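# Four arms stack four empty cartons in a crossed pile

## Task

Build a stack of the four empty cartons at the centre of the table: a bottom layer of two cartons placed next to each other, and a top layer of two cartons laid crosswise over them, without crushing any carton.

## Robot and tools

Robots: four identical i2rt Big YAM arms named arm1, arm2, arm3 and arm4. Each has six revolute joints, a two-finger gripper and a wrist camera that rides on top of the hand. The hand reaches roughly 1.0 m from the joint1 axis. Feet in the scene frame (m): arm1 (+0.616, -0.593, +0.915), arm2 (+0.630, +0.561, +0.990), arm3 (-0.613, +0.528, +0.902), arm4 (-0.533, -0.636, +0.954). Each foot faces its own +x, rotated about z by the quaternions given (wxyz): arm1 (0.394,0,0,0.919), arm2 (0.371,-0.004,0.001,-0.929), arm3 (0.899,0.003,-0.001,-0.437), arm4 (0.880,0,-0.001,0.475). So the arms sit at the four table corners and face inward.

Frame: one shared scene frame, origin on the floor, +z up, metres. The reported "hand" is the point between the finger pads, about 1 cm short of the fingertips. The fingers point along the hand's +z axis and the gap opens along its y axis. "hand_target" is the hand pose that the currently held joint targets would give; under load the hand may rest short of it. Printed hand positions get less accurate at long reach.

Joints (radians, absolute): joint1_rad -2.879..2.879 (yaw about the foot, positive counter-clockwise seen from above, 0 = along foot +x); joint2_rad 0..3.141 (shoulder, 0 = upper arm back and level, positive lifts it up and forward); joint3_rad 0..3.019 (elbow, 0 = folded); joint4_rad -1.692..1.57 (hand pitch, positive tips fingers up); joint5_rad -1.57..1.57 (hand swings sideways, positive to the arm's right); joint6_rad -2.094..2.094 (hand roll, positive clockwise viewed from behind). gripper_m 0..0.093 m is the fingertip gap, also absolute. Done tolerances: ±0.045, 0.14, 0.09, 0.055, 0.03, 0.035 rad and ±0.003 m.

move: keys arm1, arm2, arm3, arm4 and cameras; each arm key holds a separate object for that arm only. An arm not named keeps whatever it was last told. Inside an arm's object:
- joints: a dict of absolute targets by name (any of joint1_rad..joint6_rad, gripper_m). Joints move at individual rates, so the hand may swing wide between postures.
- min_time_s: 0.1..8 s, the shortest duration for that arm's joint motions; only next to joints.
- target: a list of 7 numbers [x, y, z, qw, qx, qy, qz], an absolute hand pose in the scene frame (m, unit quaternion). The hand follows a straight line from its hand_target toward it. With target, joints may only contain gripper_m.
- speed: 0.002..0.5 m/s, default 0.25, top linear speed of that path (rotation capped at twice the value in rad/s); only valid with target.
All hand paths in one call finish together, paced by the slowest. Paths run 0.5..10 s and are cut off at 10 s; a whole action is at most 15 s. Each control step clips the commanded pose to within 100 mm and 20 degrees of the measured hand, then solves damped inverse kinematics, favouring position. Expect errors of a centimetre or more, overshoot of speed near full stretch, and no avoidance of obstacles or other arms. cameras: a list of names (arm1_cam_wrist..arm4_cam_wrist, cam_a, cam_b, cam_near_a, cam_near_b, or "all"); [] gives none; omitted gives all only for an empty call. A call with no arm parts returns full state, the scene number and images.

Results: per-robot state (joint_positions, Joint velocities in the same order in rad/s and m/s, joint torques in N m for joints 1..6 with signs toward larger positions; numbers 3 and 4 wrap at ±28). "within noise" means the arm is still. The "move" line lists each arm sent motion with "done" or its worst status. joint_status/hand_status words: off_target (stopped short, may still push); time_out (joint could not finish; it keeps a nearby target and keeps pushing; relieve it by sending the reported position); not_followed (a safety check withheld the command, shown as "joint command not followed" or "pose unreachable"; the arm may keep trying). on_its_own lists uncommanded activity; "held at" is a target, not a reading. Arms under "as last shown" were not commanded and show stale lines. "pictures" gives image order; images may be a moment older than the state.

Gripper: gripping a hard object, gripper_m reads up to 0.005 m under its width (or up to 0.002 over). Closed empty reads 0.000..0.003. Grip is light just under the touch reading and reaches full force (about 50..64 N per pad) about 0.005 m below it; soft cartons crush more the smaller the target. Release by commanding well above the reading.

wait: seconds 0..10, optional cameras; commands nothing new. zoom_image: camera name plus region [x0, y0, x1, y1] in pixels of that camera's latest image, at most 504x504. read_manual: section "licences" only. finished_scene: scene = current scene number; ends it irreversibly, so make it the last call of the reply.

Cameras: calibrations (K, distortion, T_world_to_cam) are provided per camera; room cameras may be off by a couple of degrees and about a centimetre; wrist camera poses depend on joint readings.

Avoid: arms pressing on each other (including closing a gripper on another arm's fingers), the self-collision check acts late and ignores fingers, housings and cameras; knocking anything out of the work area; dropping cartons or releasing them while moving; slamming into the table; crushing cartons; long pushing or stretched holding that overheats motors (MOTOR HOT, then OVER-TEMPERATURE FAULT where the arm goes limp for 30..60 s and keys read limit_stop_at_motor_heat; resend targets afterward). Loose objects may get an occasional nudge. A refused call or a stop cancels later move, wait and finished_scene calls in the same reply; an invalid call (unknown key or camera) does not.

Each tool is called after "Emit:" in YAML: its name, and indented under it one key for each argument.

## Session

Emit:
move:

Nothing of this call was run. Scene 2 begins with your next reply.

Emit:
move:

Scene clock: 0.00 s.
Joint torques (N m): no reading
Heat: arm1: hottest joint1_rad 37 °C; arm2: hottest joint1_rad 35 °C; arm3: hottest joint1_rad 35 °C; arm4: hottest joint1_rad 41 °C.
Joint velocities: within noise
arm1.joint_positions: joint1_rad=+0.328 joint2_rad=+0.613 joint3_rad=+1.402 joint4_rad=-1.249 joint5_rad=-0.191 joint6_rad=-0.064 gripper_m=+0.09396
arm1.joint_status: not commanded
arm1.hand: x=+0.3884 y=-0.5100 z=+1.4810 quat_wxyz=(-0.063, +0.838, -0.127, -0.527) (m; scene frame)
arm1.hand_target: x=+0.3910 y=-0.5114 z=+1.4928 quat_wxyz=(-0.067, +0.831, -0.124, -0.538) (m; scene frame)
arm1.hand_status: not commanded
arm2.joint_positions: joint1_rad=+0.178 joint2_rad=+0.637 joint3_rad=+1.317 joint4_rad=-1.338 joint5_rad=+0.119 joint6_rad=+0.322 gripper_m=+0.09396
arm2.joint_status: not commanded
arm2.hand: x=+0.4686 y=+0.3728 z=+1.4915 quat_wxyz=(-0.216, -0.860, -0.247, +0.391) (m; scene frame)
arm2.hand_target: x=+0.4695 y=+0.3740 z=+1.5042 quat_wxyz=(-0.224, -0.854, -0.245, +0.401) (m; scene frame)
arm2.hand_status: not commanded
arm3.joint_positions: joint1_rad=-0.182 joint2_rad=+0.526 joint3_rad=+1.317 joint4_rad=-1.483 joint5_rad=-0.105 joint6_rad=-0.195 gripper_m=+0.09396
arm3.joint_status: not commanded
arm3.hand: x=-0.5119 y=+0.3684 z=+1.3946 quat_wxyz=(-0.369, -0.371, -0.825, +0.213) (m; scene frame)
arm3.hand_target: x=-0.5129 y=+0.3703 z=+1.4072 quat_wxyz=(-0.380, -0.368, -0.819, +0.222) (m; scene frame)
arm3.hand_status: not commanded
arm4.joint_positions: joint1_rad=+0.123 joint2_rad=+0.645 joint3_rad=+1.427 joint4_rad=-1.276 joint5_rad=-0.007 joint6_rad=-0.285 gripper_m=+0.09396
arm4.joint_status: not commanded
arm4.hand: x=-0.4240 y=-0.4131 z=+1.5181 quat_wxyz=(-0.469, +0.554, -0.655, -0.210) (m; scene frame)
arm4.hand_target: x=-0.4253 y=-0.4158 z=+1.5272 quat_wxyz=(-0.477, +0.551, -0.651, -0.213) (m; scene frame)
arm4.hand_status: not commanded
pictures: arm1_cam_wrist, arm2_cam_wrist, arm3_cam_wrist, arm4_cam_wrist, cam_a, cam_b, cam_near_a, cam_near_b
camera_calibration:
arm1_cam_wrist: T_world_to_cam=[[0.269501, 0.96282, -0.0186432, 0.413525], [0.840259, -0.244565, -0.483893, 0.269023], [-0.470461, 0.114744, -0.874929, 1.66139], [0, 0, 0, 1]] pos_world=[0.444122, -0.522991, 1.59148]
arm2_cam_wrist: T_world_to_cam=[[-0.595357, 0.783328, -0.178739, 0.254131], [0.792348, 0.535538, -0.292204, -0.130137], [-0.13317, -0.315589, -0.939505, 1.70654], [0, 0, 0, 1]] pos_world=[0.481673, 0.409192, 1.6107]
arm3_cam_wrist: T_world_to_cam=[[-0.766993, -0.636362, 0.0822444, -0.273324], [-0.632108, 0.727321, -0.267288, -0.214407], [0.110274, -0.256995, -0.960101, 1.6129], [0, 0, 0, 1]] pos_world=[-0.523027, 0.396518, 1.51372]
arm4_cam_wrist: T_world_to_cam=[[0.923272, -0.289782, 0.252181, -0.114035], [-0.167938, -0.894892, -0.413479, 0.190402], [0.345494, 0.339403, -0.874894, 1.7375], [0, 0, 0, 1]] pos_world=[-0.463035, -0.452369, 1.62761]

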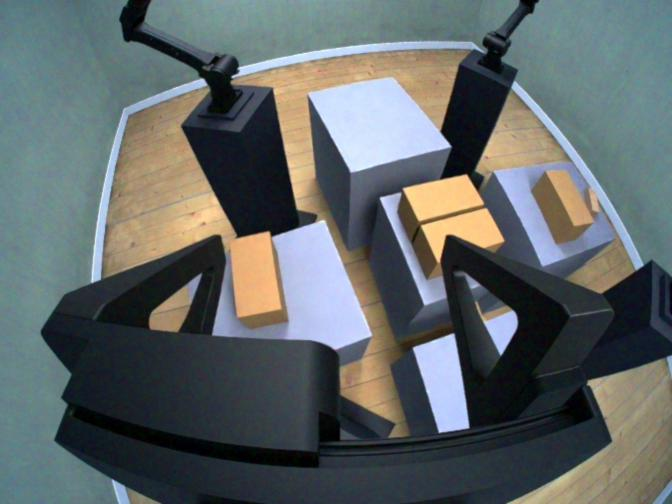

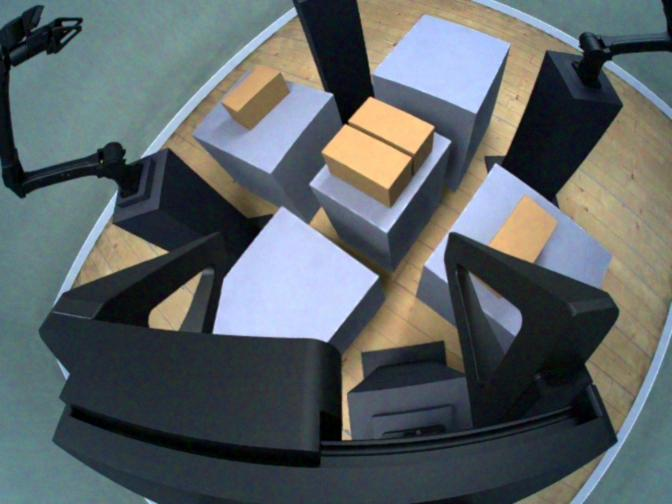

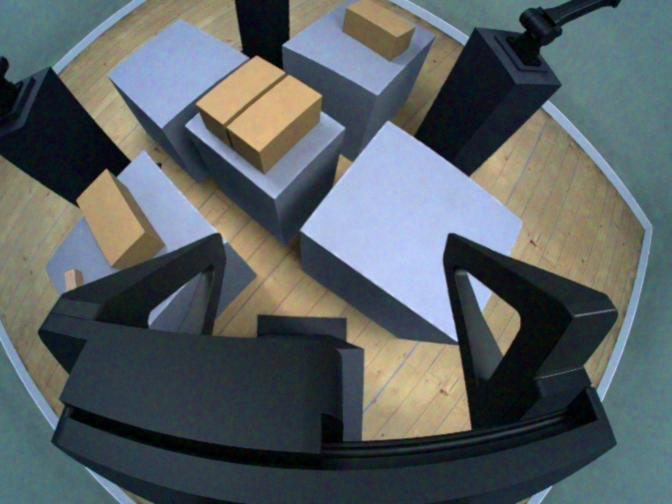

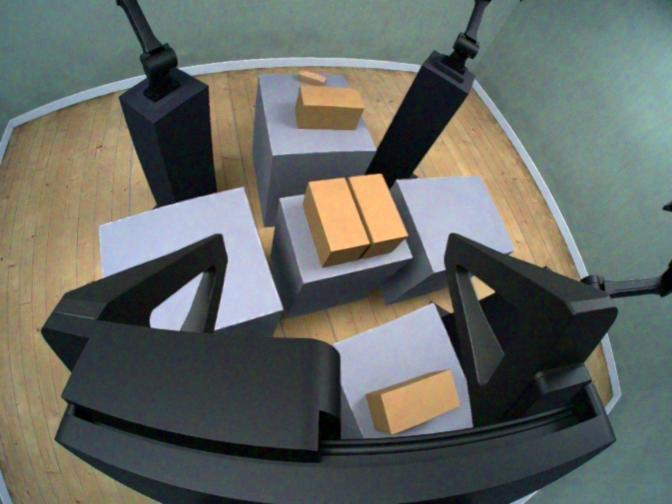

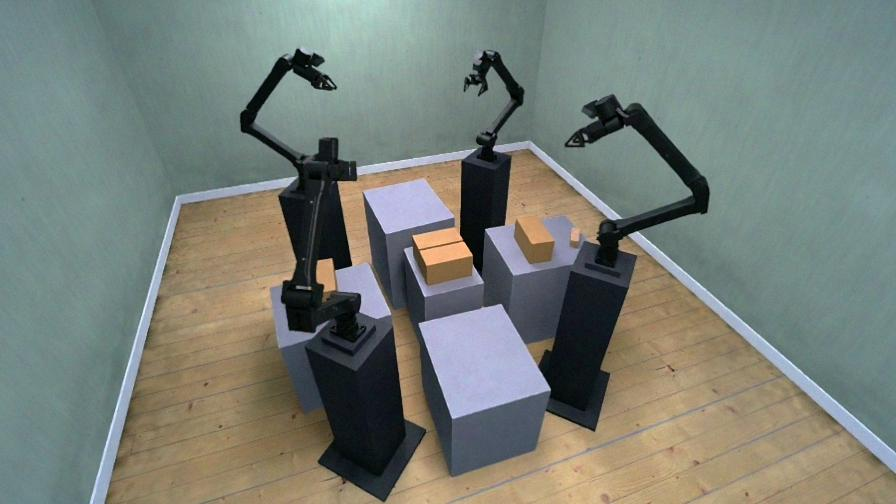

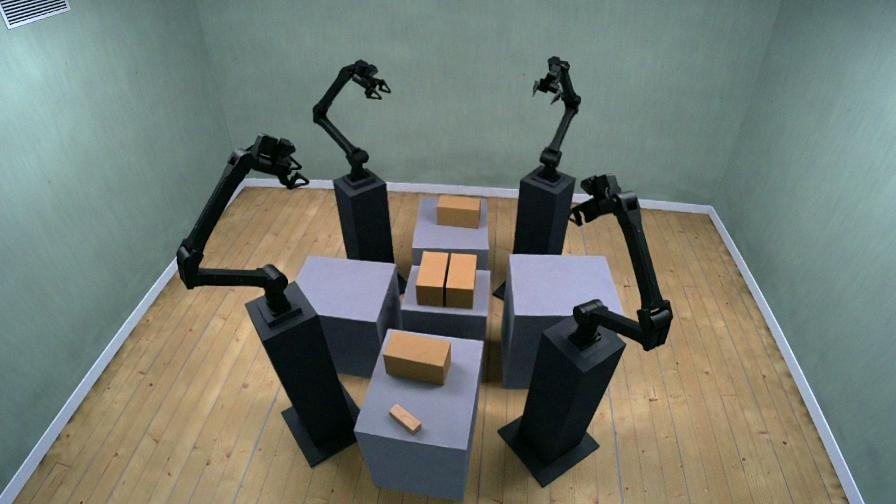

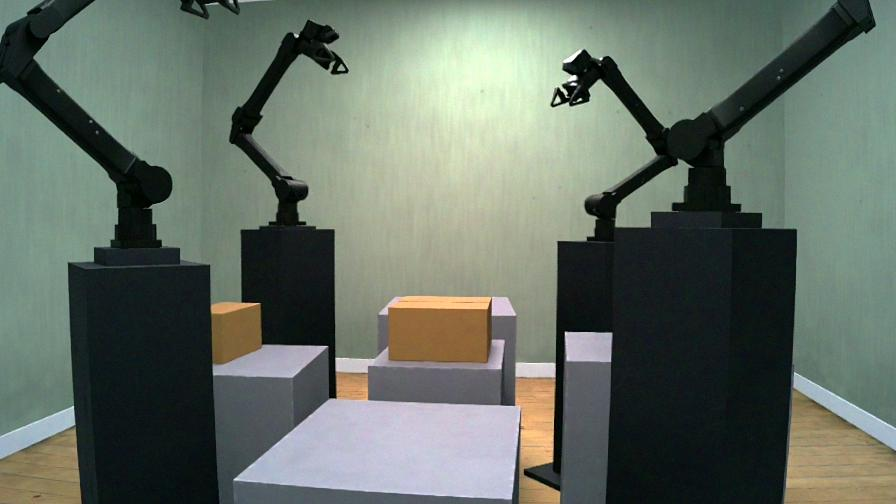

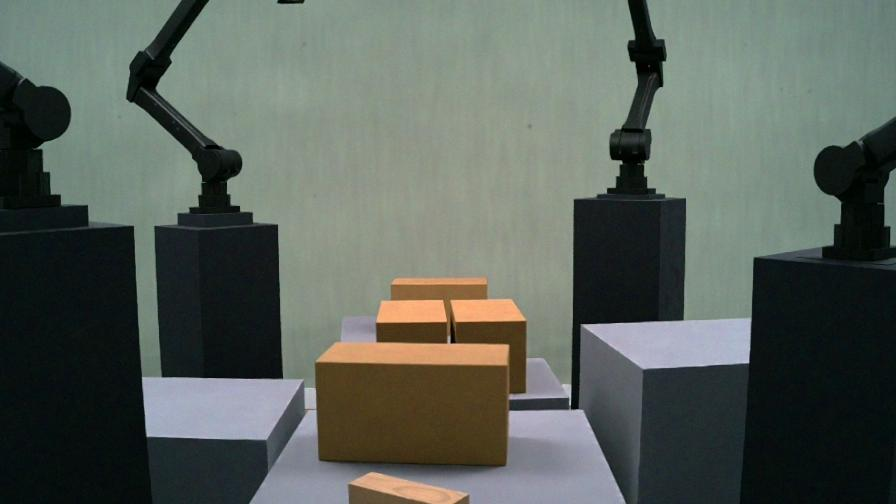

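Emit:
move:
  arm2: {"joints":{"joint4_rad":0.94,"joint3_rad":0.6,"joint2_rad":1.0,"joint1_rad":-0.65,"joint5_rad":0.1,"joint6_rad":0,"gripper_m":0.075}}
  arm3: {"target":[-0.14,0.55,0.80,0.3007,0,0.9537,0],"joints":{"gripper_m":0.075},"speed":0.35}
  arm1: {"target":[0.26,-0.635,0.78,0,0.9537,0,-0.3007],"joints":{"gripper_m":0.075},"speed":0.35}
  arm4: {"target":[-0.22,-0.64,0.78,0.3007,0,0.9537,0],"joints":{"gripper_m":0.075},"speed":0.35}

Emit:
move:
  arm2: {"joints":{"joint2_rad":2.07,"joint3_rad":0.42,"joint4_rad":0.75}}

Emit:
move:
  arm2: {"target":[0.26,0.54,0.80,0,0.9537,0,-0.3007]}
  arm1: {"target":[0.22,-0.635,0.72,0,0.9537,0,-0.3007]}
  arm4: {"target":[-0.20,-0.64,0.72,0.3007,0,0.9537,0]}
  cameras: ["arm1_cam_wrist","arm2_cam_wrist","arm3_cam_wrist","arm4_cam_wrist","cam_near_b"]

Scene clock: 5.77 s.
Joint torques (N m): arm1=[1.03 -6.48 1.16 1.8 0.15 0.1] | arm2=[0.44 -4.25 9.44 2.63 -0.1 -0.14] | arm3=[1.14 -11.16 5.03 1.73 -0.05 0.05] | arm4=[1.26 1.55 13.82 1.05 -0.05 -0.21]
Heat: arm1: hottest joint1_rad 37 °C; arm2: hottest joint1_rad 35 °C; arm3: hottest joint1_rad 35 °C; arm4: hottest joint1_rad 41 °C.
move: arm1 done; arm2 done; arm3 off_target; arm4 not_followed
Joint velocities: within noise
arm1.joint_positions: joint1_rad=+0.962 joint2_rad=+1.967 joint3_rad=+0.353 joint4_rad=+0.634 joint5_rad=+0.093 joint6_rad=+0.135 gripper_m=+0.07509
arm1.joint_status: all done
arm1.hand: x=+0.2651 y=-0.6297 z=+0.7818 quat_wxyz=(-0.002, +0.956, -0.006, -0.295) (m; scene frame)
arm1.hand_target: x=+0.2601 y=-0.6350 z=+0.7801 quat_wxyz=(+0.000, +0.954, +0.000, -0.301) (m; scene frame)
arm1.hand_status: done (0.008 m and 1.0 deg from the pose sent, 0.723 m and 33.5 deg at the start; pose on its path clipped on 13 of 109 steps)
arm2.joint_positions: joint1_rad=-0.640 joint2_rad=+1.011 joint3_rad=+0.606 joint4_rad=+0.920 joint5_rad=+0.101 joint6_rad=+0.009 gripper_m=+0.07509
arm2.joint_status: all done
arm2.hand: x=+0.1895 y=+0.5268 z=+1.4521 quat_wxyz=(-0.030, -0.502, +0.016, +0.864) (m; scene frame)
arm2.hand_target: x=+0.1955 y=+0.5316 z=+1.4577 quat_wxyz=(-0.023, -0.491, +0.017, +0.871) (m; scene frame)
arm2.hand_status: not commanded
arm3.joint_positions: joint1_rad=+0.955 joint2_rad=+1.905 joint3_rad=+0.633 joint4_rad=+0.278 joint5_rad=+0.042 joint6_rad=+0.055 gripper_m=+0.07507
arm3.joint_status: all done
arm3.hand: x=-0.1551 y=+0.5438 z=+0.7964 quat_wxyz=(-0.287, -0.009, -0.958, +0.003) (m; scene frame)
arm3.hand_target: x=-0.1404 y=+0.5501 z=+0.8003 quat_wxyz=(-0.301, +0.000, -0.954, +0.000) (m; scene frame)
arm3.hand_status: off_target (0.017 m and 2.0 deg from the pose sent, 0.724 m and 52.3 deg at the start; pose on its path clipped on 5 of 109 steps)
arm4.joint_positions: joint1_rad=-0.881 joint2_rad=+0.335 joint3_rad=+0.060 joint4_rad=-0.577 joint5_rad=-0.138 joint6_rad=-0.174 gripper_m=+0.07507
arm4.joint_status: all done
arm4.on_its_own: joint1_rad is held at -0.864, not at its first target +0.123; joint2_rad is held at +0.325, not at its first target +0.644; joint3_rad is held at +0.090, not at its first target +1.444; joint4_rad is held at -0.585, not at its first target -1.274; joint5_rad is held at -0.141, not at its first target -0.007; joint6_rad is held at -0.178, not at its first target -0.285
arm4.hand: x=-0.3202 y=-0.5893 z=+0.9840 quat_wxyz=(-0.354, +0.156, -0.921, -0.054) (m; scene frame)
arm4.hand_target: x=-0.3132 y=-0.5845 z=+1.0009 quat_wxyz=(-0.368, +0.166, -0.913, -0.057) (m; scene frame)
arm4.hand_status: not_followed (0.233 m and 20.3 deg from the pose sent, 0.799 m and 80.0 deg at the start; pose on its path clipped on 41 of 99 steps; a joint's target at an end of its range on 6 of 99 steps)
pictures: none
pose unreachable (arm4 arm): on one or more control steps of this call this arm could not follow its commanded pose, so it was not sent that pose on those steps. On the call's last step it was still not sent that pose. It may still have moved: this result reports where it is.
cause: moving toward the commanded pose would bring two parts of the arm too close to each other (its shoulder (the part past joint 1) and its forearm (the part past joint 3), 32 mm apart when it was first held).

Scene clock: 7.40 s.
Joint torques (N m): arm1=[0.97 -6.42 1.17 1.84 0.15 0.1] | arm2=[-0.21 -7.71 0.55 1.57 0.02 -0.11] | arm3=[1.14 -11.28 5.04 1.74 -0.05 0.05] | arm4=[1.03 1.49 13.74 1.03 -0.05 -0.21]
Heat: arm1: hottest joint1_rad 37 °C; arm2: hottest joint1_rad 35 °C; arm3: hottest joint1_rad 35 °C; arm4: hottest joint1_rad 41 °C.
move: arm2 done
Joint velocities: within noise
arm1, arm3, arm4: as last shown
arm2.joint_positions: joint1_rad=-0.640 joint2_rad=+2.058 joint3_rad=+0.422 joint4_rad=+0.757 joint5_rad=+0.101 joint6_rad=+0.009 gripper_m=+0.07509
arm2.joint_status: all done
arm2.hand: x=+0.2373 y=+0.5324 z=+0.8551 quat_wxyz=(+0.025, -0.938, -0.034, +0.345) (m; scene frame)
arm2.hand_target: x=+0.2428 y=+0.5367 z=+0.8494 quat_wxyz=(+0.029, -0.941, -0.035, +0.335) (m; scene frame)
arm2.hand_status: not commanded
arm4.on_its_own: joint1_rad is held at -0.864, not at its first target +0.123; joint2_rad is held at +0.325, not at its first target +0.644; joint3_rad is held at +0.090, not at its first target +1.444; joint4_rad is held at -0.585, not at its first target -1.274; joint5_rad is held at -0.141, not at its first target -0.007; joint6_rad is held at -0.178, not at its first target -0.285
pictures: none

Scene clock: 9.23 s.
Joint torques (N m): arm1=[-0.91 -8.23 0.38 1.87 -0.03 0.05] | arm2=[-0.09 -8.35 -0.03 2.48 -0.09 0.11] | arm3=[1.08 -11.22 5.04 1.74 -0.04 0.05] | arm4=[0.5 1.14 11.69 1.07 -0.02 -0.17]
Heat: arm1: hottest joint1_rad 37 °C; arm2: hottest joint1_rad 35 °C; arm3: hottest joint1_rad 35 °C; arm4: hottest joint1_rad 41 °C.
move: arm1 done; arm2 done; arm4 not_followed
Joint velocities: within noise
arm1.joint_positions: joint1_rad=+0.962 joint2_rad=+2.216 joint3_rad=+0.521 joint4_rad=+0.723 joint5_rad=+0.086 joint6_rad=+0.124 gripper_m=+0.07509
arm1.joint_status: not commanded
arm1.hand: x=+0.2222 y=-0.6376 z=+0.7238 quat_wxyz=(+0.000, +0.955, +0.000, -0.297) (m; scene frame)
arm1.hand_target: x=+0.2200 y=-0.6350 z=+0.7200 quat_wxyz=(+0.000, +0.954, +0.000, -0.301) (m; scene frame)
arm1.hand_status: done (0.005 m and 0.4 deg from the pose sent, 0.077 m and 1.0 deg at the start)
arm2.joint_positions: joint1_rad=-0.667 joint2_rad=+2.228 joint3_rad=+0.449 joint4_rad=+0.799 joint5_rad=+0.051 joint6_rad=+0.056 gripper_m=+0.07509
arm2.joint_status: not commanded
arm2.hand: x=+0.2629 y=+0.5367 z=+0.8023 quat_wxyz=(+0.002, -0.955, -0.010, +0.296) (m; scene frame)
arm2.hand_target: x=+0.2600 y=+0.5400 z=+0.8001 quat_wxyz=(+0.000, -0.954, +0.000, +0.301) (m; scene frame)
arm2.hand_status: done (0.005 m and 1.3 deg from the pose sent, 0.060 m and 7.3 deg at the start)
arm3: as last shown
arm4.joint_positions: joint1_rad=-0.893 joint2_rad=+0.423 joint3_rad=+0.045 joint4_rad=-0.452 joint5_rad=-0.135 joint6_rad=-0.174 gripper_m=+0.07507
arm4.joint_status: not commanded
arm4.on_its_own: joint1_rad is held at -0.887, not at its first target +0.123; joint2_rad is held at +0.413, not at its first target +0.644; joint3_rad is held at +0.055, not at its first target +1.444; joint4_rad is held at -0.460, not at its first target -1.274; joint5_rad is held at -0.137, not at its first target -0.007; joint6_rad is held at -0.174, not at its first target -0.285
arm4.hand: x=-0.3101 y=-0.5916 z=+0.9792 quat_wxyz=(-0.364, +0.150, -0.918, -0.050) (m; scene frame)
arm4.hand_target: x=-0.3079 y=-0.5898 z=+0.9849 quat_wxyz=(-0.369, +0.153, -0.915, -0.051) (m; scene frame)
arm4.hand_status: not_followed (0.286 m and 20.0 deg from the pose sent, 0.294 m and 20.3 deg at the start; pose on its path clipped on 39 of 55 steps; a joint's target at an end of its range on 26 of 55 steps)
pictures: arm1_cam_wrist, arm2_cam_wrist, arm3_cam_wrist, arm4_cam_wrist, cam_near_b
pose unreachable (arm4 arm): on one or more control steps of this call this arm could not follow its commanded pose, so it was not sent that pose on those steps. On the call's last step it was still not sent that pose. It may still have moved: this result reports where it is.
cause: moving toward the commanded pose would bring two parts of the arm too close to each other (its shoulder (the part past joint 1) and its forearm (the part past joint 3), 20 mm apart when it was first held).
camera_calibration:
arm1_cam_wrist: T_world_to_cam=[[-0.0136598, 0.999903, 0.00273092, 0.638135], [0.999855, 0.0136312, 0.0102276, -0.217449], [0.0101894, 0.00287023, -0.999944, 0.847707], [0, 0, 0, 1]] pos_world=[0.217497, -0.637542, 0.84814]
arm2_cam_wrist: T_world_to_cam=[[-0.0190264, 0.999784, 0.00841516, -0.53781], [0.999756, 0.0189299, 0.011412, -0.277098], [0.0112503, 0.00863023, -0.999899, 0.919774], [0, 0, 0, 1]] pos_world=[0.25645, 0.535001, 0.927369]
arm3_cam_wrist: T_world_to_cam=[[-0.013915, -0.999898, 0.00332352, 0.538506], [-0.999571, 0.0139959, 0.0257167, -0.17873], [-0.0257606, -0.00296425, -0.999664, 0.916551], [0, 0, 0, 1]] pos_world=[-0.147549, 0.543669, 0.919049]
arm4_cam_wrist: T_world_to_cam=[[0.321012, -0.946802, 0.0227225, -0.485732], [-0.937535, -0.321084, -0.133915, -0.345943], [0.134087, 0.0216854, -0.990732, 1.14723], [0, 0, 0, 1]] pos_world=[-0.322236, -0.595847, 1.10131]

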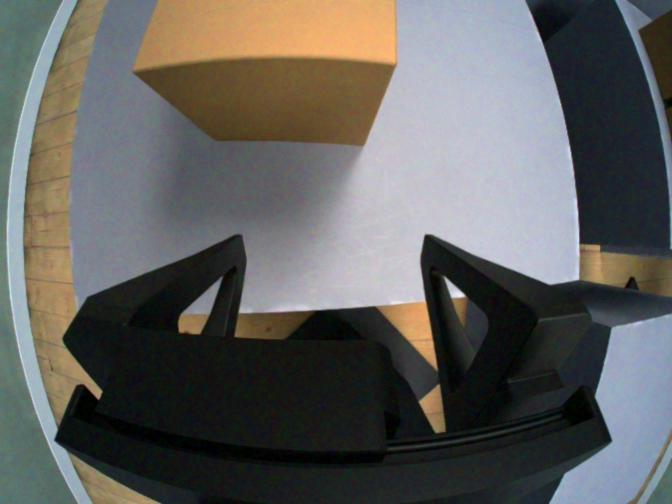

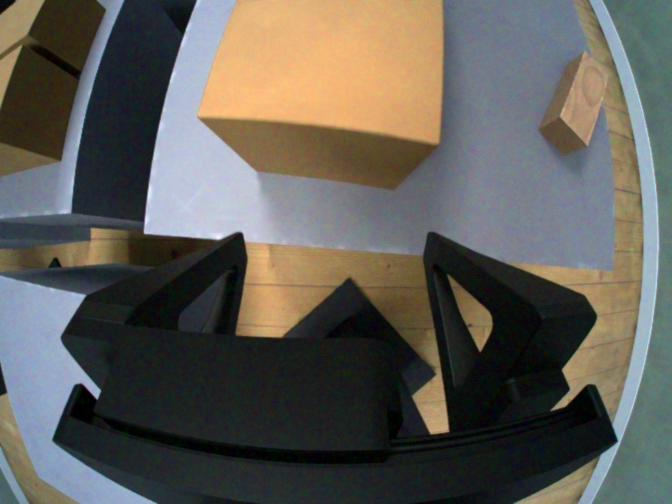

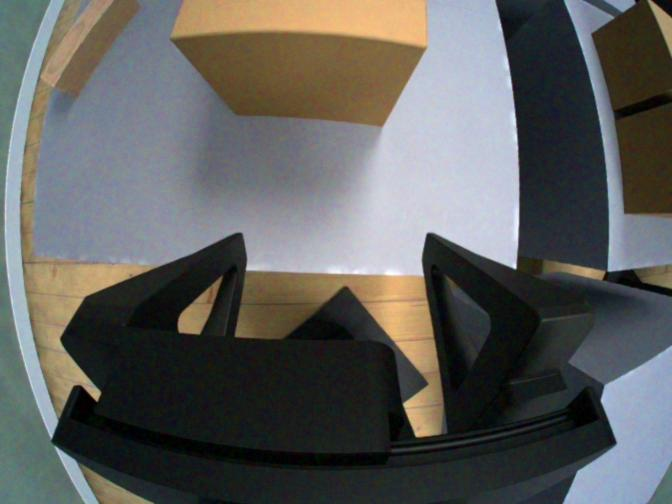

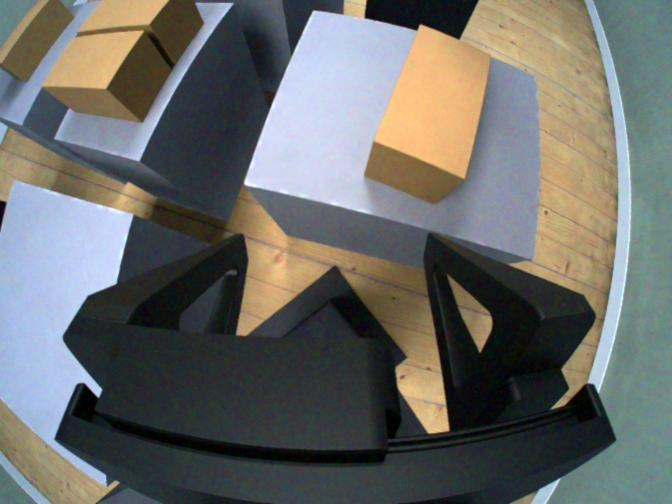

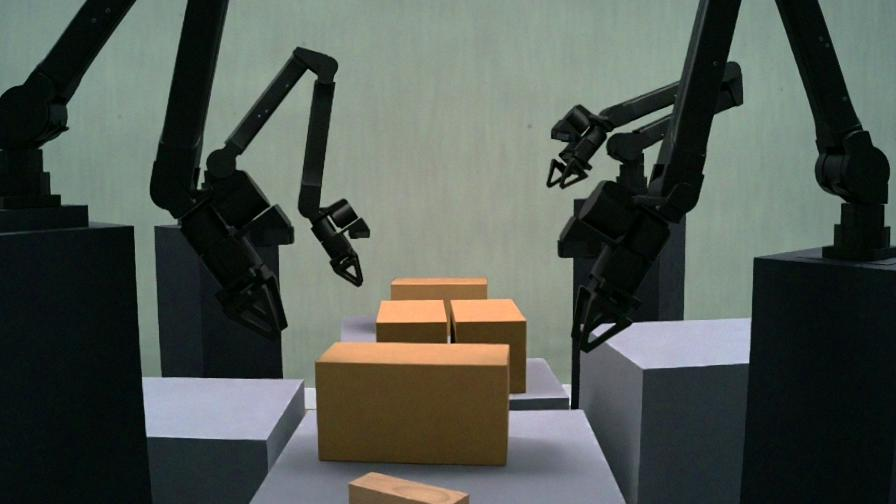

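Emit:
move:
  arm4: {"joints":{"joint4_rad":0.94,"joint3_rad":0.6,"joint2_rad":1.0}}
  arm2: {"target":[0.23,0.533,0.75,0,0.9537,0,-0.3007],"speed":0.15}
  arm3: {"target":[-0.075,0.562,0.75,0.3007,0,0.9537,0],"speed":0.15}

Emit:
move:
  arm4: {"joints":{"joint1_rad":-0.9,"joint2_rad":2.25,"joint3_rad":0.5,"joint4_rad":0.85,"joint5_rad":0.08,"joint6_rad":0.1}}
  arm2: {"target":[0.217,0.533,0.75,0,0.9537,0,-0.3007],"speed":0.1}
  arm3: {"target":[-0.06,0.562,0.75,0.3007,0,0.9537,0],"speed":0.1}

Emit:
move:
  arm4: {"target":[-0.20,-0.67,0.72,0.3007,0,0.9537,0],"speed":0.2}
  cameras: ["arm2_cam_wrist","arm3_cam_wrist","arm4_cam_wrist","cam_near_b"]

Scene clock: 16.87 s.
Joint torques (N m): arm1=[-0.85 -8.18 0.35 1.85 -0.03 0.03] | arm2=[1.32 -9.17 -0.18 2.62 0.21 0.06] | arm3=[1.32 -13.8 4.96 1.55 0.26 0.21] | arm4=[0.38 -3.72 15.15 1.88 0.11 -0.15]
Heat: arm1: hottest joint1_rad 37 °C; arm2: hottest joint1_rad 35 °C; arm3: hottest joint1_rad 35 °C; arm4: hottest joint1_rad 41 °C.
move: arm2 done; arm3 off_target; arm4 done
Joint velocities: within noise
arm1: as last shown
arm2.joint_positions: joint1_rad=-0.667 joint2_rad=+2.397 joint3_rad=+0.595 joint4_rad=+0.820 joint5_rad=+0.051 joint6_rad=+0.069 gripper_m=+0.07509
arm2.joint_status: not commanded
arm2.hand: x=+0.2321 y=+0.5339 z=+0.7525 quat_wxyz=(+0.000, -0.956, -0.004, +0.295) (m; scene frame)
arm2.hand_target: x=+0.2302 y=+0.5330 z=+0.7500 quat_wxyz=(+0.000, -0.954, +0.000, +0.300) (m; scene frame)
arm2.hand_status: done (0.003 m and 0.8 deg from the pose sent, 0.062 m and 1.3 deg at the start)
arm3.joint_positions: joint1_rad=+0.971 joint2_rad=+2.124 joint3_rad=+0.846 joint4_rad=+0.288 joint5_rad=+0.045 joint6_rad=+0.055 gripper_m=+0.07507
arm3.joint_status: not commanded
arm3.hand: x=-0.0886 y=+0.5550 z=+0.7476 quat_wxyz=(-0.288, -0.002, -0.957, +0.002) (m; scene frame)
arm3.hand_target: x=-0.0755 y=+0.5621 z=+0.7503 quat_wxyz=(-0.301, +0.000, -0.954, +0.000) (m; scene frame)
arm3.hand_status: off_target (0.015 m and 1.5 deg from the pose sent, 0.094 m and 2.0 deg at the start)
arm4.joint_positions: joint1_rad=-0.893 joint2_rad=+0.987 joint3_rad=+0.548 joint4_rad=+0.928 joint5_rad=-0.135 joint6_rad=-0.174 gripper_m=+0.07507
arm4.joint_status: all done
arm4.on_its_own: joint1_rad is held at -0.887, not at its first target +0.123; joint5_rad is held at -0.137, not at its first target -0.007; joint6_rad is held at -0.174, not at its first target -0.285
arm4.hand: x=-0.1040 y=-0.5720 z=+1.3916 quat_wxyz=(-0.857, +0.126, -0.500, -0.002) (m; scene frame)
arm4.hand_target: x=-0.1001 y=-0.5689 z=+1.4181 quat_wxyz=(-0.869, +0.126, -0.478, -0.003) (m; scene frame)
arm4.hand_status: not commanded
pictures: none

Scene clock: 18.60 s.
Joint torques (N m): arm1=[-0.91 -8.23 0.38 1.87 -0.03 0.04] | arm2=[0.73 -10.75 0.01 1.25 0.1 0.04] | arm3=[1.08 -14.27 5.24 0.9 0.2 0.18] | arm4=[-0.44 -10.64 -0.38 1.21 0.25 -0.1]
Heat: arm1: hottest joint1_rad 37 °C; arm2: hottest joint1_rad 35 °C; arm3: hottest joint1_rad 35 °C; arm4: hottest joint1_rad 41 °C.
move: arm2 done; arm3 off_target; arm4 done
Joint velocities: within noise
arm1: as last shown
arm2.joint_positions: joint1_rad=-0.667 joint2_rad=+2.397 joint3_rad=+0.626 joint4_rad=+0.813 joint5_rad=+0.051 joint6_rad=+0.069 gripper_m=+0.07509
arm2.joint_status: not commanded
arm2.hand: x=+0.2163 y=+0.5324 z=+0.7534 quat_wxyz=(-0.001, -0.952, -0.003, +0.306) (m; scene frame)
arm2.hand_target: x=+0.2172 y=+0.5330 z=+0.7499 quat_wxyz=(+0.000, -0.954, +0.000, +0.301) (m; scene frame)
arm2.hand_status: done (0.004 m and 0.7 deg from the pose sent, 0.015 m and 0.8 deg at the start)
arm3.joint_positions: joint1_rad=+0.971 joint2_rad=+2.138 joint3_rad=+0.891 joint4_rad=+0.276 joint5_rad=+0.045 joint6_rad=+0.056 gripper_m=+0.07507
arm3.joint_status: not commanded
arm3.hand: x=-0.0697 y=+0.5563 z=+0.7501 quat_wxyz=(-0.297, -0.002, -0.955, +0.001) (m; scene frame)
arm3.hand_target: x=-0.0602 y=+0.5620 z=+0.7503 quat_wxyz=(-0.301, +0.000, -0.954, +0.000) (m; scene frame)
arm3.hand_status: off_target (0.011 m and 0.5 deg from the pose sent, 0.029 m and 1.5 deg at the start)
arm4.joint_positions: joint1_rad=-0.893 joint2_rad=+2.232 joint3_rad=+0.504 joint4_rad=+0.853 joint5_rad=+0.078 joint6_rad=+0.091 gripper_m=+0.07507
arm4.joint_status: all done
arm4.hand: x=-0.1262 y=-0.6102 z=+0.7745 quat_wxyz=(-0.343, -0.010, -0.939, +0.003) (m; scene frame)
arm4.hand_target: x=-0.1343 y=-0.6143 z=+0.7669 quat_wxyz=(-0.332, -0.018, -0.943, +0.006) (m; scene frame)
arm4.hand_status: not commanded
pictures: none

Scene clock: 20.13 s.
Joint torques (N m): arm1=[-0.85 -8.23 0.36 1.87 -0.03 0.03] | arm2=[1.38 -10.52 0.23 1.06 0.18 0.05] | arm3=[1.08 -14.27 5.24 0.87 0.2 0.18] | arm4=[-0.62 -9.58 -3.41 1.68 -0.02 -0.28]
Heat: arm1: hottest joint1_rad 37 °C; arm2: hottest joint1_rad 35 °C; arm3: hottest joint1_rad 35 °C; arm4: hottest joint1_rad 41 °C.
move: arm4 off_target
Joint velocities: within noise
arm1, arm2, arm3: as last shown
arm4.joint_positions: joint1_rad=-1.119 joint2_rad=+2.447 joint3_rad=+0.454 joint4_rad=+1.047 joint5_rad=-0.077 joint6_rad=-0.108 gripper_m=+0.07507
arm4.joint_status: not commanded
arm4.hand: x=-0.1891 y=-0.6674 z=+0.7255 quat_wxyz=(-0.310, +0.002, -0.951, -0.001) (m; scene frame)
arm4.hand_target: x=-0.1999 y=-0.6698 z=+0.7202 quat_wxyz=(-0.301, +0.000, -0.954, +0.000) (m; scene frame)
arm4.hand_status: off_target (0.012 m and 1.1 deg from the pose sent, 0.109 m and 5.3 deg at the start)
pictures: arm2_cam_wrist, arm3_cam_wrist, arm4_cam_wrist, cam_near_b
camera_calibration:
arm2_cam_wrist: T_world_to_cam=[[-0.00859031, 0.999963, -0.000524492, -0.529492], [0.999914, 0.00858466, -0.00995745, -0.208241], [-0.00995258, -0.000609984, -0.99995, 0.880964], [0, 0, 0, 1]] pos_world=[0.212442, 0.531797, 0.878569]
arm3_cam_wrist: T_world_to_cam=[[-0.000453564, -0.999991, 0.00419187, 0.552649], [-0.999994, 0.000467879, 0.00341459, -0.0681377], [-0.00341652, -0.0041903, -0.999985, 0.875005], [0, 0, 0, 1]] pos_world=[-0.0648972, 0.556342, 0.872908]
arm4_cam_wrist: T_world_to_cam=[[0.0140514, -0.999898, 0.0026843, -0.66958], [-0.999832, -0.014082, -0.0117527, -0.186332], [0.0117893, -0.00251871, -0.999927, 0.848683], [0, 0, 0, 1]] pos_world=[-0.186897, -0.669997, 0.848229]

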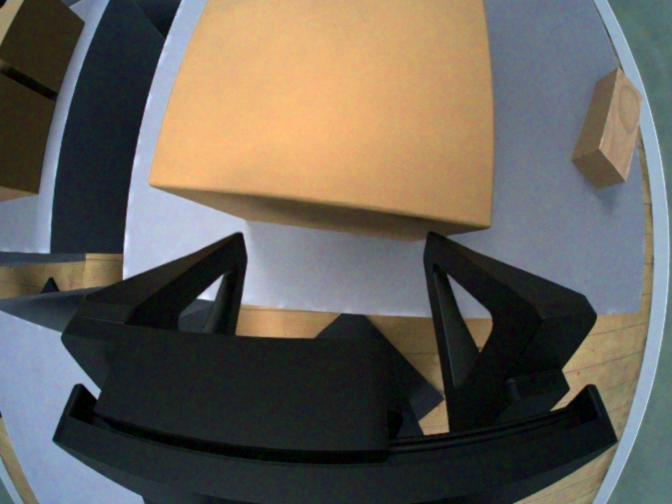

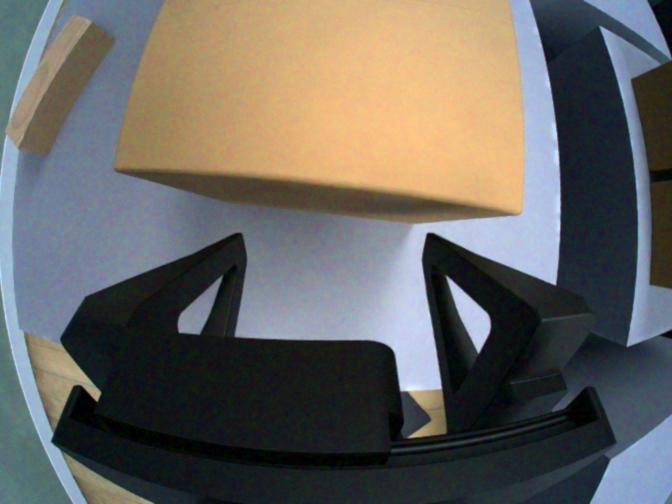

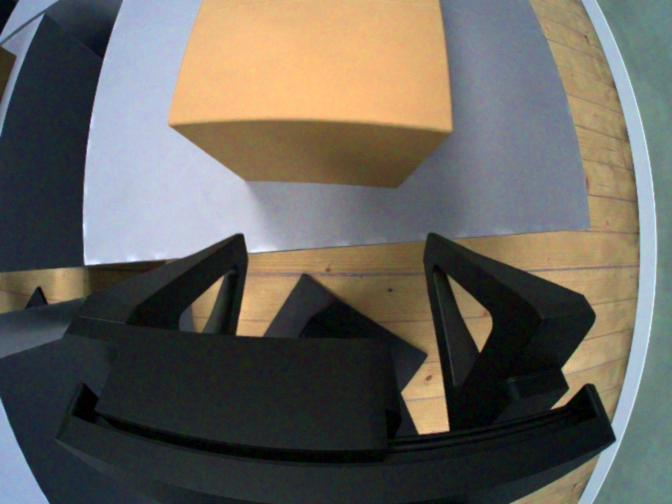

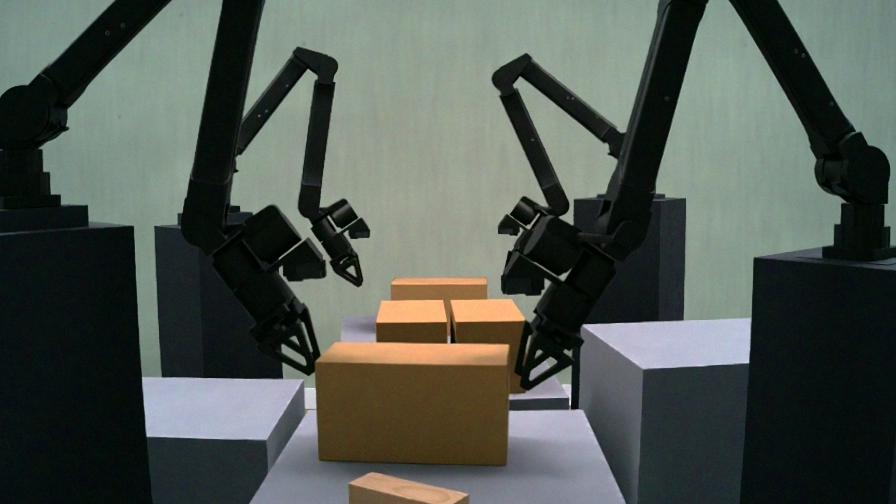

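Emit:
move:
  arm2: {"target":[0.18,0.538,0.745,0,0.9537,0,-0.3007],"speed":0.08}
  arm3: {"target":[-0.022,0.558,0.75,0.3007,0,0.9537,0],"speed":0.08}

Emit:
move:
  arm2: {"target":[0.137,0.542,0.75,0,0.9537,0,-0.3007],"speed":0.08}
  arm3: {"target":[0.022,0.556,0.755,0.3007,0,0.9537,0],"speed":0.08}
  arm1: {"target":[0.155,-0.676,0.68,0,0.9537,0,-0.3007],"speed":0.08}
  arm4: {"target":[-0.148,-0.662,0.68,0.3007,0,0.9537,0],"speed":0.08}
  cameras: ["arm2_cam_wrist","arm3_cam_wrist","arm1_cam_wrist","arm4_cam_wrist","cam_near_b"]

Scene clock: 23.00 s.
Joint torques (N m): arm1=[-0.91 -8.18 0.35 1.85 -0.03 0.03] | arm2=[0.03 -10.52 3.43 1.63 -0.14 -0.14] | arm3=[-0.09 -15.38 7.79 1.33 -0.1 0.05] | arm4=[-0.85 -9.41 -3.44 1.68 0 -0.26]
Heat: arm1: hottest joint1_rad 37 °C; arm2: hottest joint1_rad 35 °C; arm3: hottest joint1_rad 35 °C; arm4: hottest joint1_rad 41 °C.
move: arm2 off_target; arm3 off_target
Joint velocities: within noise
arm1, arm4: as last shown
arm2.joint_positions: joint1_rad=-0.684 joint2_rad=+2.397 joint3_rad=+0.687 joint4_rad=+0.704 joint5_rad=+0.045 joint6_rad=+0.069 gripper_m=+0.07509
arm2.joint_status: not commanded
arm2.hand: x=+0.2028 y=+0.5374 z=+0.7429 quat_wxyz=(+0.001, -0.959, +0.004, +0.283) (m; scene frame)
arm2.hand_target: x=+0.1807 y=+0.5382 z=+0.7458 quat_wxyz=(+0.000, -0.954, +0.000, +0.301) (m; scene frame)
arm2.hand_status: off_target (0.023 m and 2.2 deg from the pose sent, 0.037 m and 0.7 deg at the start)
arm3.joint_positions: joint1_rad=+0.971 joint2_rad=+2.180 joint3_rad=+0.966 joint4_rad=+0.187 joint5_rad=+0.044 joint6_rad=+0.056 gripper_m=+0.07507
arm3.joint_status: not commanded
arm3.hand: x=-0.0575 y=+0.5573 z=+0.7359 quat_wxyz=(-0.271, -0.002, -0.963, +0.003) (m; scene frame)
arm3.hand_target: x=-0.0239 y=+0.5578 z=+0.7518 quat_wxyz=(-0.301, +0.000, -0.954, +0.000) (m; scene frame)
arm3.hand_status: off_target (0.038 m and 3.6 deg from the pose sent, 0.048 m and 0.5 deg at the start)
pictures: none

Scene clock: 24.70 s.
Joint torques (N m): arm1=[1.08 -10.05 1.43 0.8 0.23 0.14] | arm2=[-0.5 -13.63 7.16 2.37 -0.12 -0.19] | arm3=[-0.67 -16.56 11.36 2.19 -0.11 -0.02] | arm4=[1.32 -10.81 -1.07 0.91 0.18 -0.07]
Heat: arm1: hottest joint1_rad 37 °C; arm2: hottest joint1_rad 35 °C; arm3: hottest joint3_rad 36 °C; arm4: hottest joint1_rad 41 °C.
move: arm1 off_target; arm2 off_target; arm3 off_target; arm4 off_target
Joint velocities: within noise
arm1.joint_positions: joint1_rad=+1.023 joint2_rad=+2.334 joint3_rad=+0.749 joint4_rad=+0.632 joint5_rad=+0.127 joint6_rad=+0.179 gripper_m=+0.07509
arm1.joint_status: not commanded
arm1.hand: x=+0.1515 y=-0.6703 z=+0.6891 quat_wxyz=(+0.000, +0.951, -0.004, -0.309) (m; scene frame)
arm1.hand_target: x=+0.1552 y=-0.6758 z=+0.6803 quat_wxyz=(+0.000, +0.954, +0.000, -0.301) (m; scene frame)
arm1.hand_status: off_target (0.011 m and 1.1 deg from the pose sent, 0.089 m and 0.4 deg at the start)
arm2.joint_positions: joint1_rad=-0.695 joint2_rad=+2.397 joint3_rad=+0.738 joint4_rad=+0.565 joint5_rad=+0.035 joint6_rad=+0.060 gripper_m=+0.07509
arm2.joint_status: not commanded
arm2.hand: x=+0.2016 y=+0.5403 z=+0.7298 quat_wxyz=(+0.002, -0.971, +0.002, +0.240) (m; scene frame)
arm2.hand_target: x=+0.1405 y=+0.5425 z=+0.7547 quat_wxyz=(+0.001, -0.954, +0.000, +0.301) (m; scene frame)
arm2.hand_status: off_target (0.068 m and 7.2 deg from the pose sent, 0.066 m and 2.2 deg at the start)
arm3.joint_positions: joint1_rad=+0.970 joint2_rad=+2.210 joint3_rad=+1.033 joint4_rad=+0.069 joint5_rad=+0.040 joint6_rad=+0.054 gripper_m=+0.07507
arm3.joint_status: not commanded
arm3.hand: x=-0.0540 y=+0.5576 z=+0.7229 quat_wxyz=(-0.231, +0.000, -0.973, +0.004) (m; scene frame)
arm3.hand_target: x=+0.0145 y=+0.5550 z=+0.7624 quat_wxyz=(-0.301, +0.000, -0.954, +0.001) (m; scene frame)
arm3.hand_status: off_target (0.083 m and 8.3 deg from the pose sent, 0.082 m and 3.6 deg at the start)
arm4.joint_positions: joint1_rad=-1.096 joint2_rad=+2.515 joint3_rad=+0.614 joint4_rad=+0.960 joint5_rad=-0.052 joint6_rad=-0.084 gripper_m=+0.07507
arm4.joint_status: not commanded
arm4.hand: x=-0.1429 y=-0.6683 z=+0.6901 quat_wxyz=(-0.311, -0.002, -0.950, +0.004) (m; scene frame)
arm4.hand_target: x=-0.1484 y=-0.6622 z=+0.6803 quat_wxyz=(-0.301, +0.000, -0.954, +0.000) (m; scene frame)
arm4.hand_status: off_target (0.013 m and 1.4 deg from the pose sent, 0.062 m and 1.1 deg at the start)
pictures: arm1_cam_wrist, arm2_cam_wrist, arm3_cam_wrist, arm4_cam_wrist, cam_near_b
camera_calibration:
arm1_cam_wrist: T_world_to_cam=[[-0.00590238, 0.999982, 0.000820983, 0.670163], [0.999873, 0.0059139, -0.0148167, -0.133836], [-0.0148213, 0.000733425, -0.99989, 0.816219], [0, 0, 0, 1]] pos_world=[0.149872, -0.669958, 0.813596]
arm2_cam_wrist: T_world_to_cam=[[0.00358122, 0.999993, 0.00114066, -0.541212], [0.992051, -0.00369625, 0.125783, -0.284763], [0.125786, 0.000681137, -0.992057, 0.823507], [0, 0, 0, 1]] pos_world=[0.180852, 0.539594, 0.853401]
arm3_cam_wrist: T_world_to_cam=[[0.00354595, -0.999946, 0.00973864, 0.550291], [-0.990226, -0.00215329, 0.139457, -0.148769], [-0.139428, -0.010138, -0.99018, 0.836703], [0, 0, 0, 1]] pos_world=[-0.032606, 0.558423, 0.843875]
arm4_cam_wrist: T_world_to_cam=[[0.00398338, -0.999953, 0.00883641, -0.676795], [-0.999876, -0.00411722, -0.0151803, -0.131514], [0.0152159, -0.00877485, -0.999846, 0.808981], [0, 0, 0, 1]] pos_world=[-0.141111, -0.670206, 0.81284]

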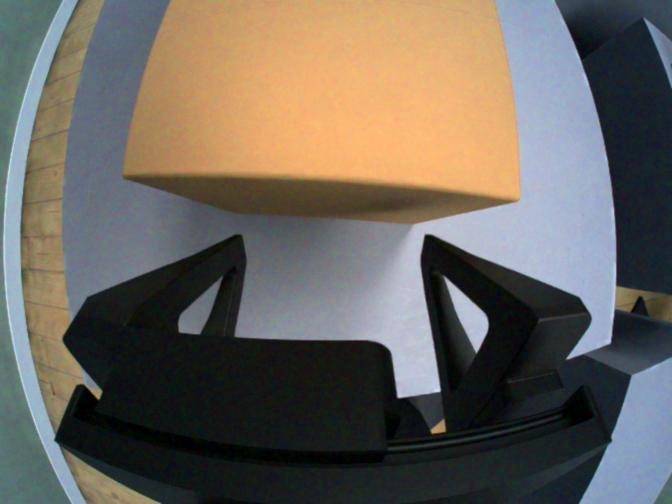

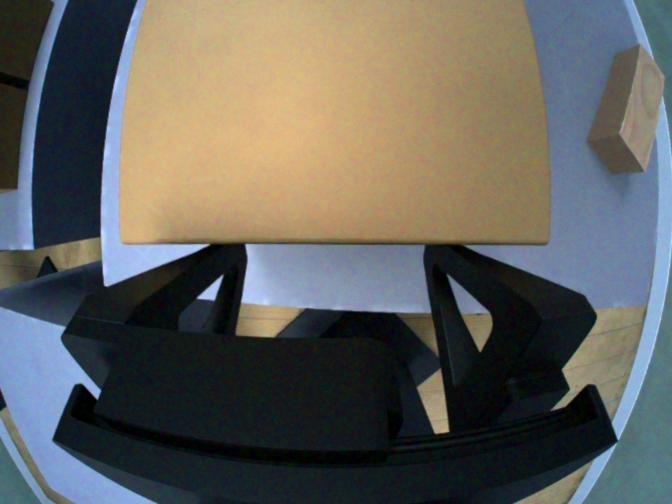

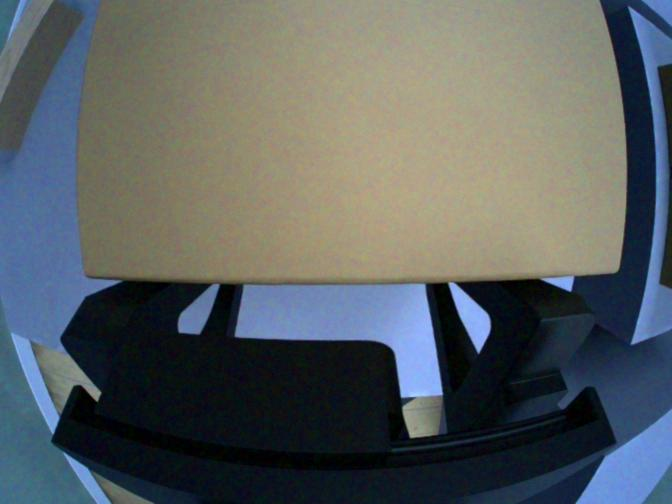

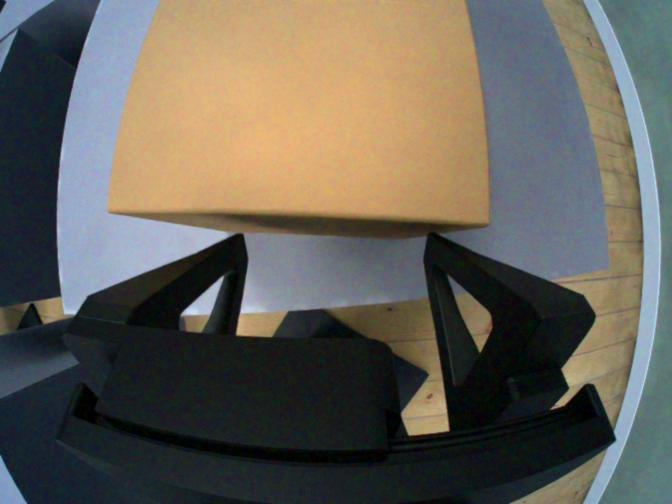

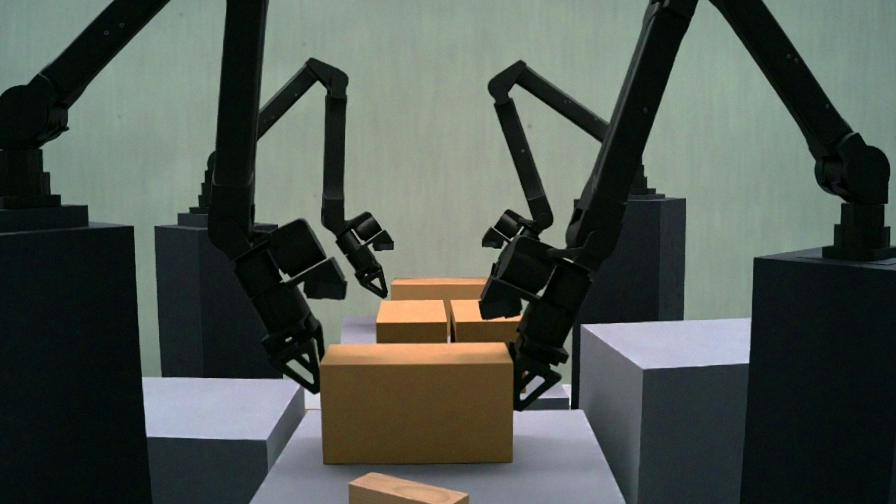

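Emit:
move:
  arm2: {"target":[0.135,0.542,0.80,0,0.9537,0,-0.3007],"speed":0.1}
  arm3: {"target":[0.022,0.556,0.815,0.3007,0,0.9537,0],"speed":0.1}
  cameras: ["cam_near_b"]

Emit:
move:
  arm2: {"target":[0.135,0.542,0.90,0,0.9537,0,-0.3007],"speed":0.1}
  arm3: {"target":[0.022,0.556,0.925,0.3007,0,0.9537,0],"speed":0.1}
  cameras: ["cam_near_b"]

Scene clock: 27.20 s.
Joint torques (N m): arm1=[1.14 -9.99 1.42 0.81 0.23 0.16] | arm2=[0.09 -16.21 5.37 2.85 -0.07 -0.22] | arm3=[-0.56 -20.54 10.44 2.41 0 0.01] | arm4=[1.14 -10.81 -0.96 0.94 0.17 -0.09]
Heat: arm1: hottest joint1_rad 37 °C; arm2: hottest joint1_rad 35 °C; arm3: hottest joint3_rad 37 °C; arm4: hottest joint1_rad 41 °C.
move: arm2 off_target; arm3 off_target
Joint velocities: within noise
arm1: as last shown
arm1.joint_positions: joint1_rad=+1.023 joint2_rad=+2.334 joint3_rad=+0.749 joint4_rad=+0.632 joint5_rad=+0.127 joint6_rad=+0.180 gripper_m=+0.07509
arm2.joint_positions: joint1_rad=-0.698 joint2_rad=+2.287 joint3_rad=+0.719 joint4_rad=+0.451 joint5_rad=+0.035 joint6_rad=+0.055 gripper_m=+0.07509
arm2.joint_status: not commanded
arm2.hand: x=+0.1973 y=+0.5412 z=+0.7601 quat_wxyz=(+0.003, -0.973, +0.001, +0.229) (m; scene frame)
arm2.hand_target: x=+0.1383 y=+0.5425 z=+0.8021 quat_wxyz=(+0.001, -0.954, +0.000, +0.301) (m; scene frame)
arm2.hand_status: off_target (0.074 m and 8.6 deg from the pose sent, 0.097 m and 7.2 deg at the start)
arm3.joint_positions: joint1_rad=+0.970 joint2_rad=+2.132 joint3_rad=+1.035 joint4_rad=-0.052 joint5_rad=+0.038 joint6_rad=+0.052 gripper_m=+0.07507
arm3.joint_status: not commanded
arm3.hand: x=-0.0568 y=+0.5576 z=+0.7527 quat_wxyz=(-0.212, +0.002, -0.977, +0.004) (m; scene frame)
arm3.hand_target: x=+0.0135 y=+0.5551 z=+0.8203 quat_wxyz=(-0.301, +0.000, -0.954, +0.001) (m; scene frame)
arm3.hand_status: off_target (0.101 m and 10.6 deg from the pose sent, 0.120 m and 8.3 deg at the start; pose on its path clipped on 35 of 44 steps)
arm4.joint_positions: joint1_rad=-1.096 joint2_rad=+2.515 joint3_rad=+0.614 joint4_rad=+0.960 joint5_rad=-0.052 joint6_rad=-0.083 gripper_m=+0.07507
arm4.joint_status: not commanded
arm4.hand: x=-0.1429 y=-0.6683 z=+0.6901 quat_wxyz=(-0.311, -0.003, -0.950, +0.003) (m; scene frame)
arm4.hand_target: x=-0.1484 y=-0.6622 z=+0.6803 quat_wxyz=(-0.300, +0.000, -0.954, +0.000) (m; scene frame)
arm4.hand_status: not commanded
pictures: cam_near_b

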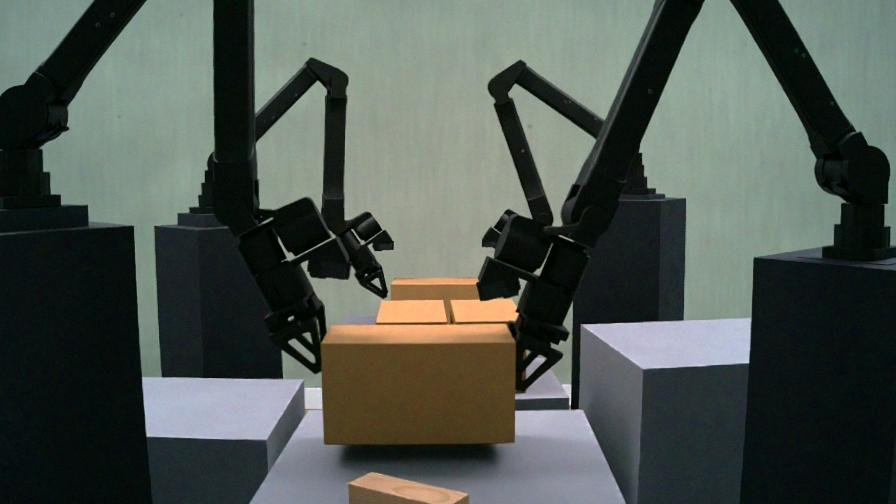

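Scene clock: 29.17 s.
Joint torques (N m): arm1=[1.14 -9.99 1.43 0.81 0.22 0.15] | arm2=[-0.32 -13.57 8.7 3.02 -0.08 -0.18] | arm3=[-0.44 -18.78 12.97 2.33 0.07 0.03] | arm4=[1.2 -10.87 -0.96 0.96 0.18 -0.08]
Heat: arm1: hottest joint1_rad 37 °C; arm2: hottest joint1_rad 35 °C; arm3: hottest joint3_rad 37 °C; arm4: hottest joint1_rad 41 °C.
move: arm2 off_target; arm3 off_target
Joint velocities: within noise
arm1, arm4: as last shown
arm2.joint_positions: joint1_rad=-0.698 joint2_rad=+1.956 joint3_rad=+0.651 joint4_rad=+0.185 joint5_rad=+0.034 joint6_rad=+0.054 gripper_m=+0.07509
arm2.joint_status: not commanded
arm2.hand: x=+0.1938 y=+0.5409 z=+0.8577 quat_wxyz=(+0.003, -0.974, +0.001, +0.228) (m; scene frame)
arm2.hand_target: x=+0.1389 y=+0.5424 z=+0.9024 quat_wxyz=(+0.001, -0.954, +0.000, +0.301) (m; scene frame)
arm2.hand_status: off_target (0.072 m and 8.7 deg from the pose sent, 0.153 m and 8.6 deg at the start)
arm3.joint_positions: joint1_rad=+0.970 joint2_rad=+1.896 joint3_rad=+1.019 joint4_rad=-0.276 joint5_rad=+0.038 joint6_rad=+0.052 gripper_m=+0.07507
arm3.joint_status: not commanded
arm3.hand: x=-0.0617 y=+0.5570 z=+0.8511 quat_wxyz=(-0.210, +0.002, -0.978, +0.004) (m; scene frame)
arm3.hand_target: x=+0.0036 y=+0.5552 z=+0.9230 quat_wxyz=(-0.301, +0.000, -0.954, +0.001) (m; scene frame)
arm3.hand_status: off_target (0.112 m and 10.8 deg from the pose sent, 0.189 m and 10.6 deg at the start; pose on its path clipped on 58 of 59 steps)
pictures: cam_near_b

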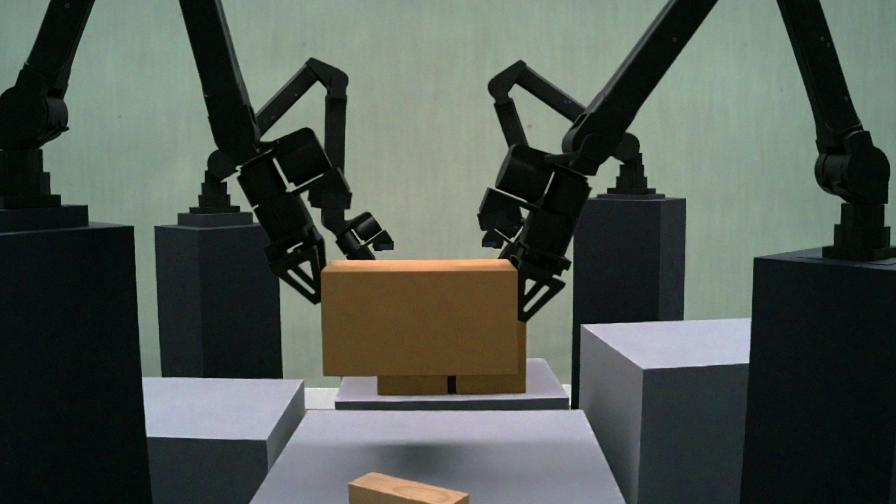

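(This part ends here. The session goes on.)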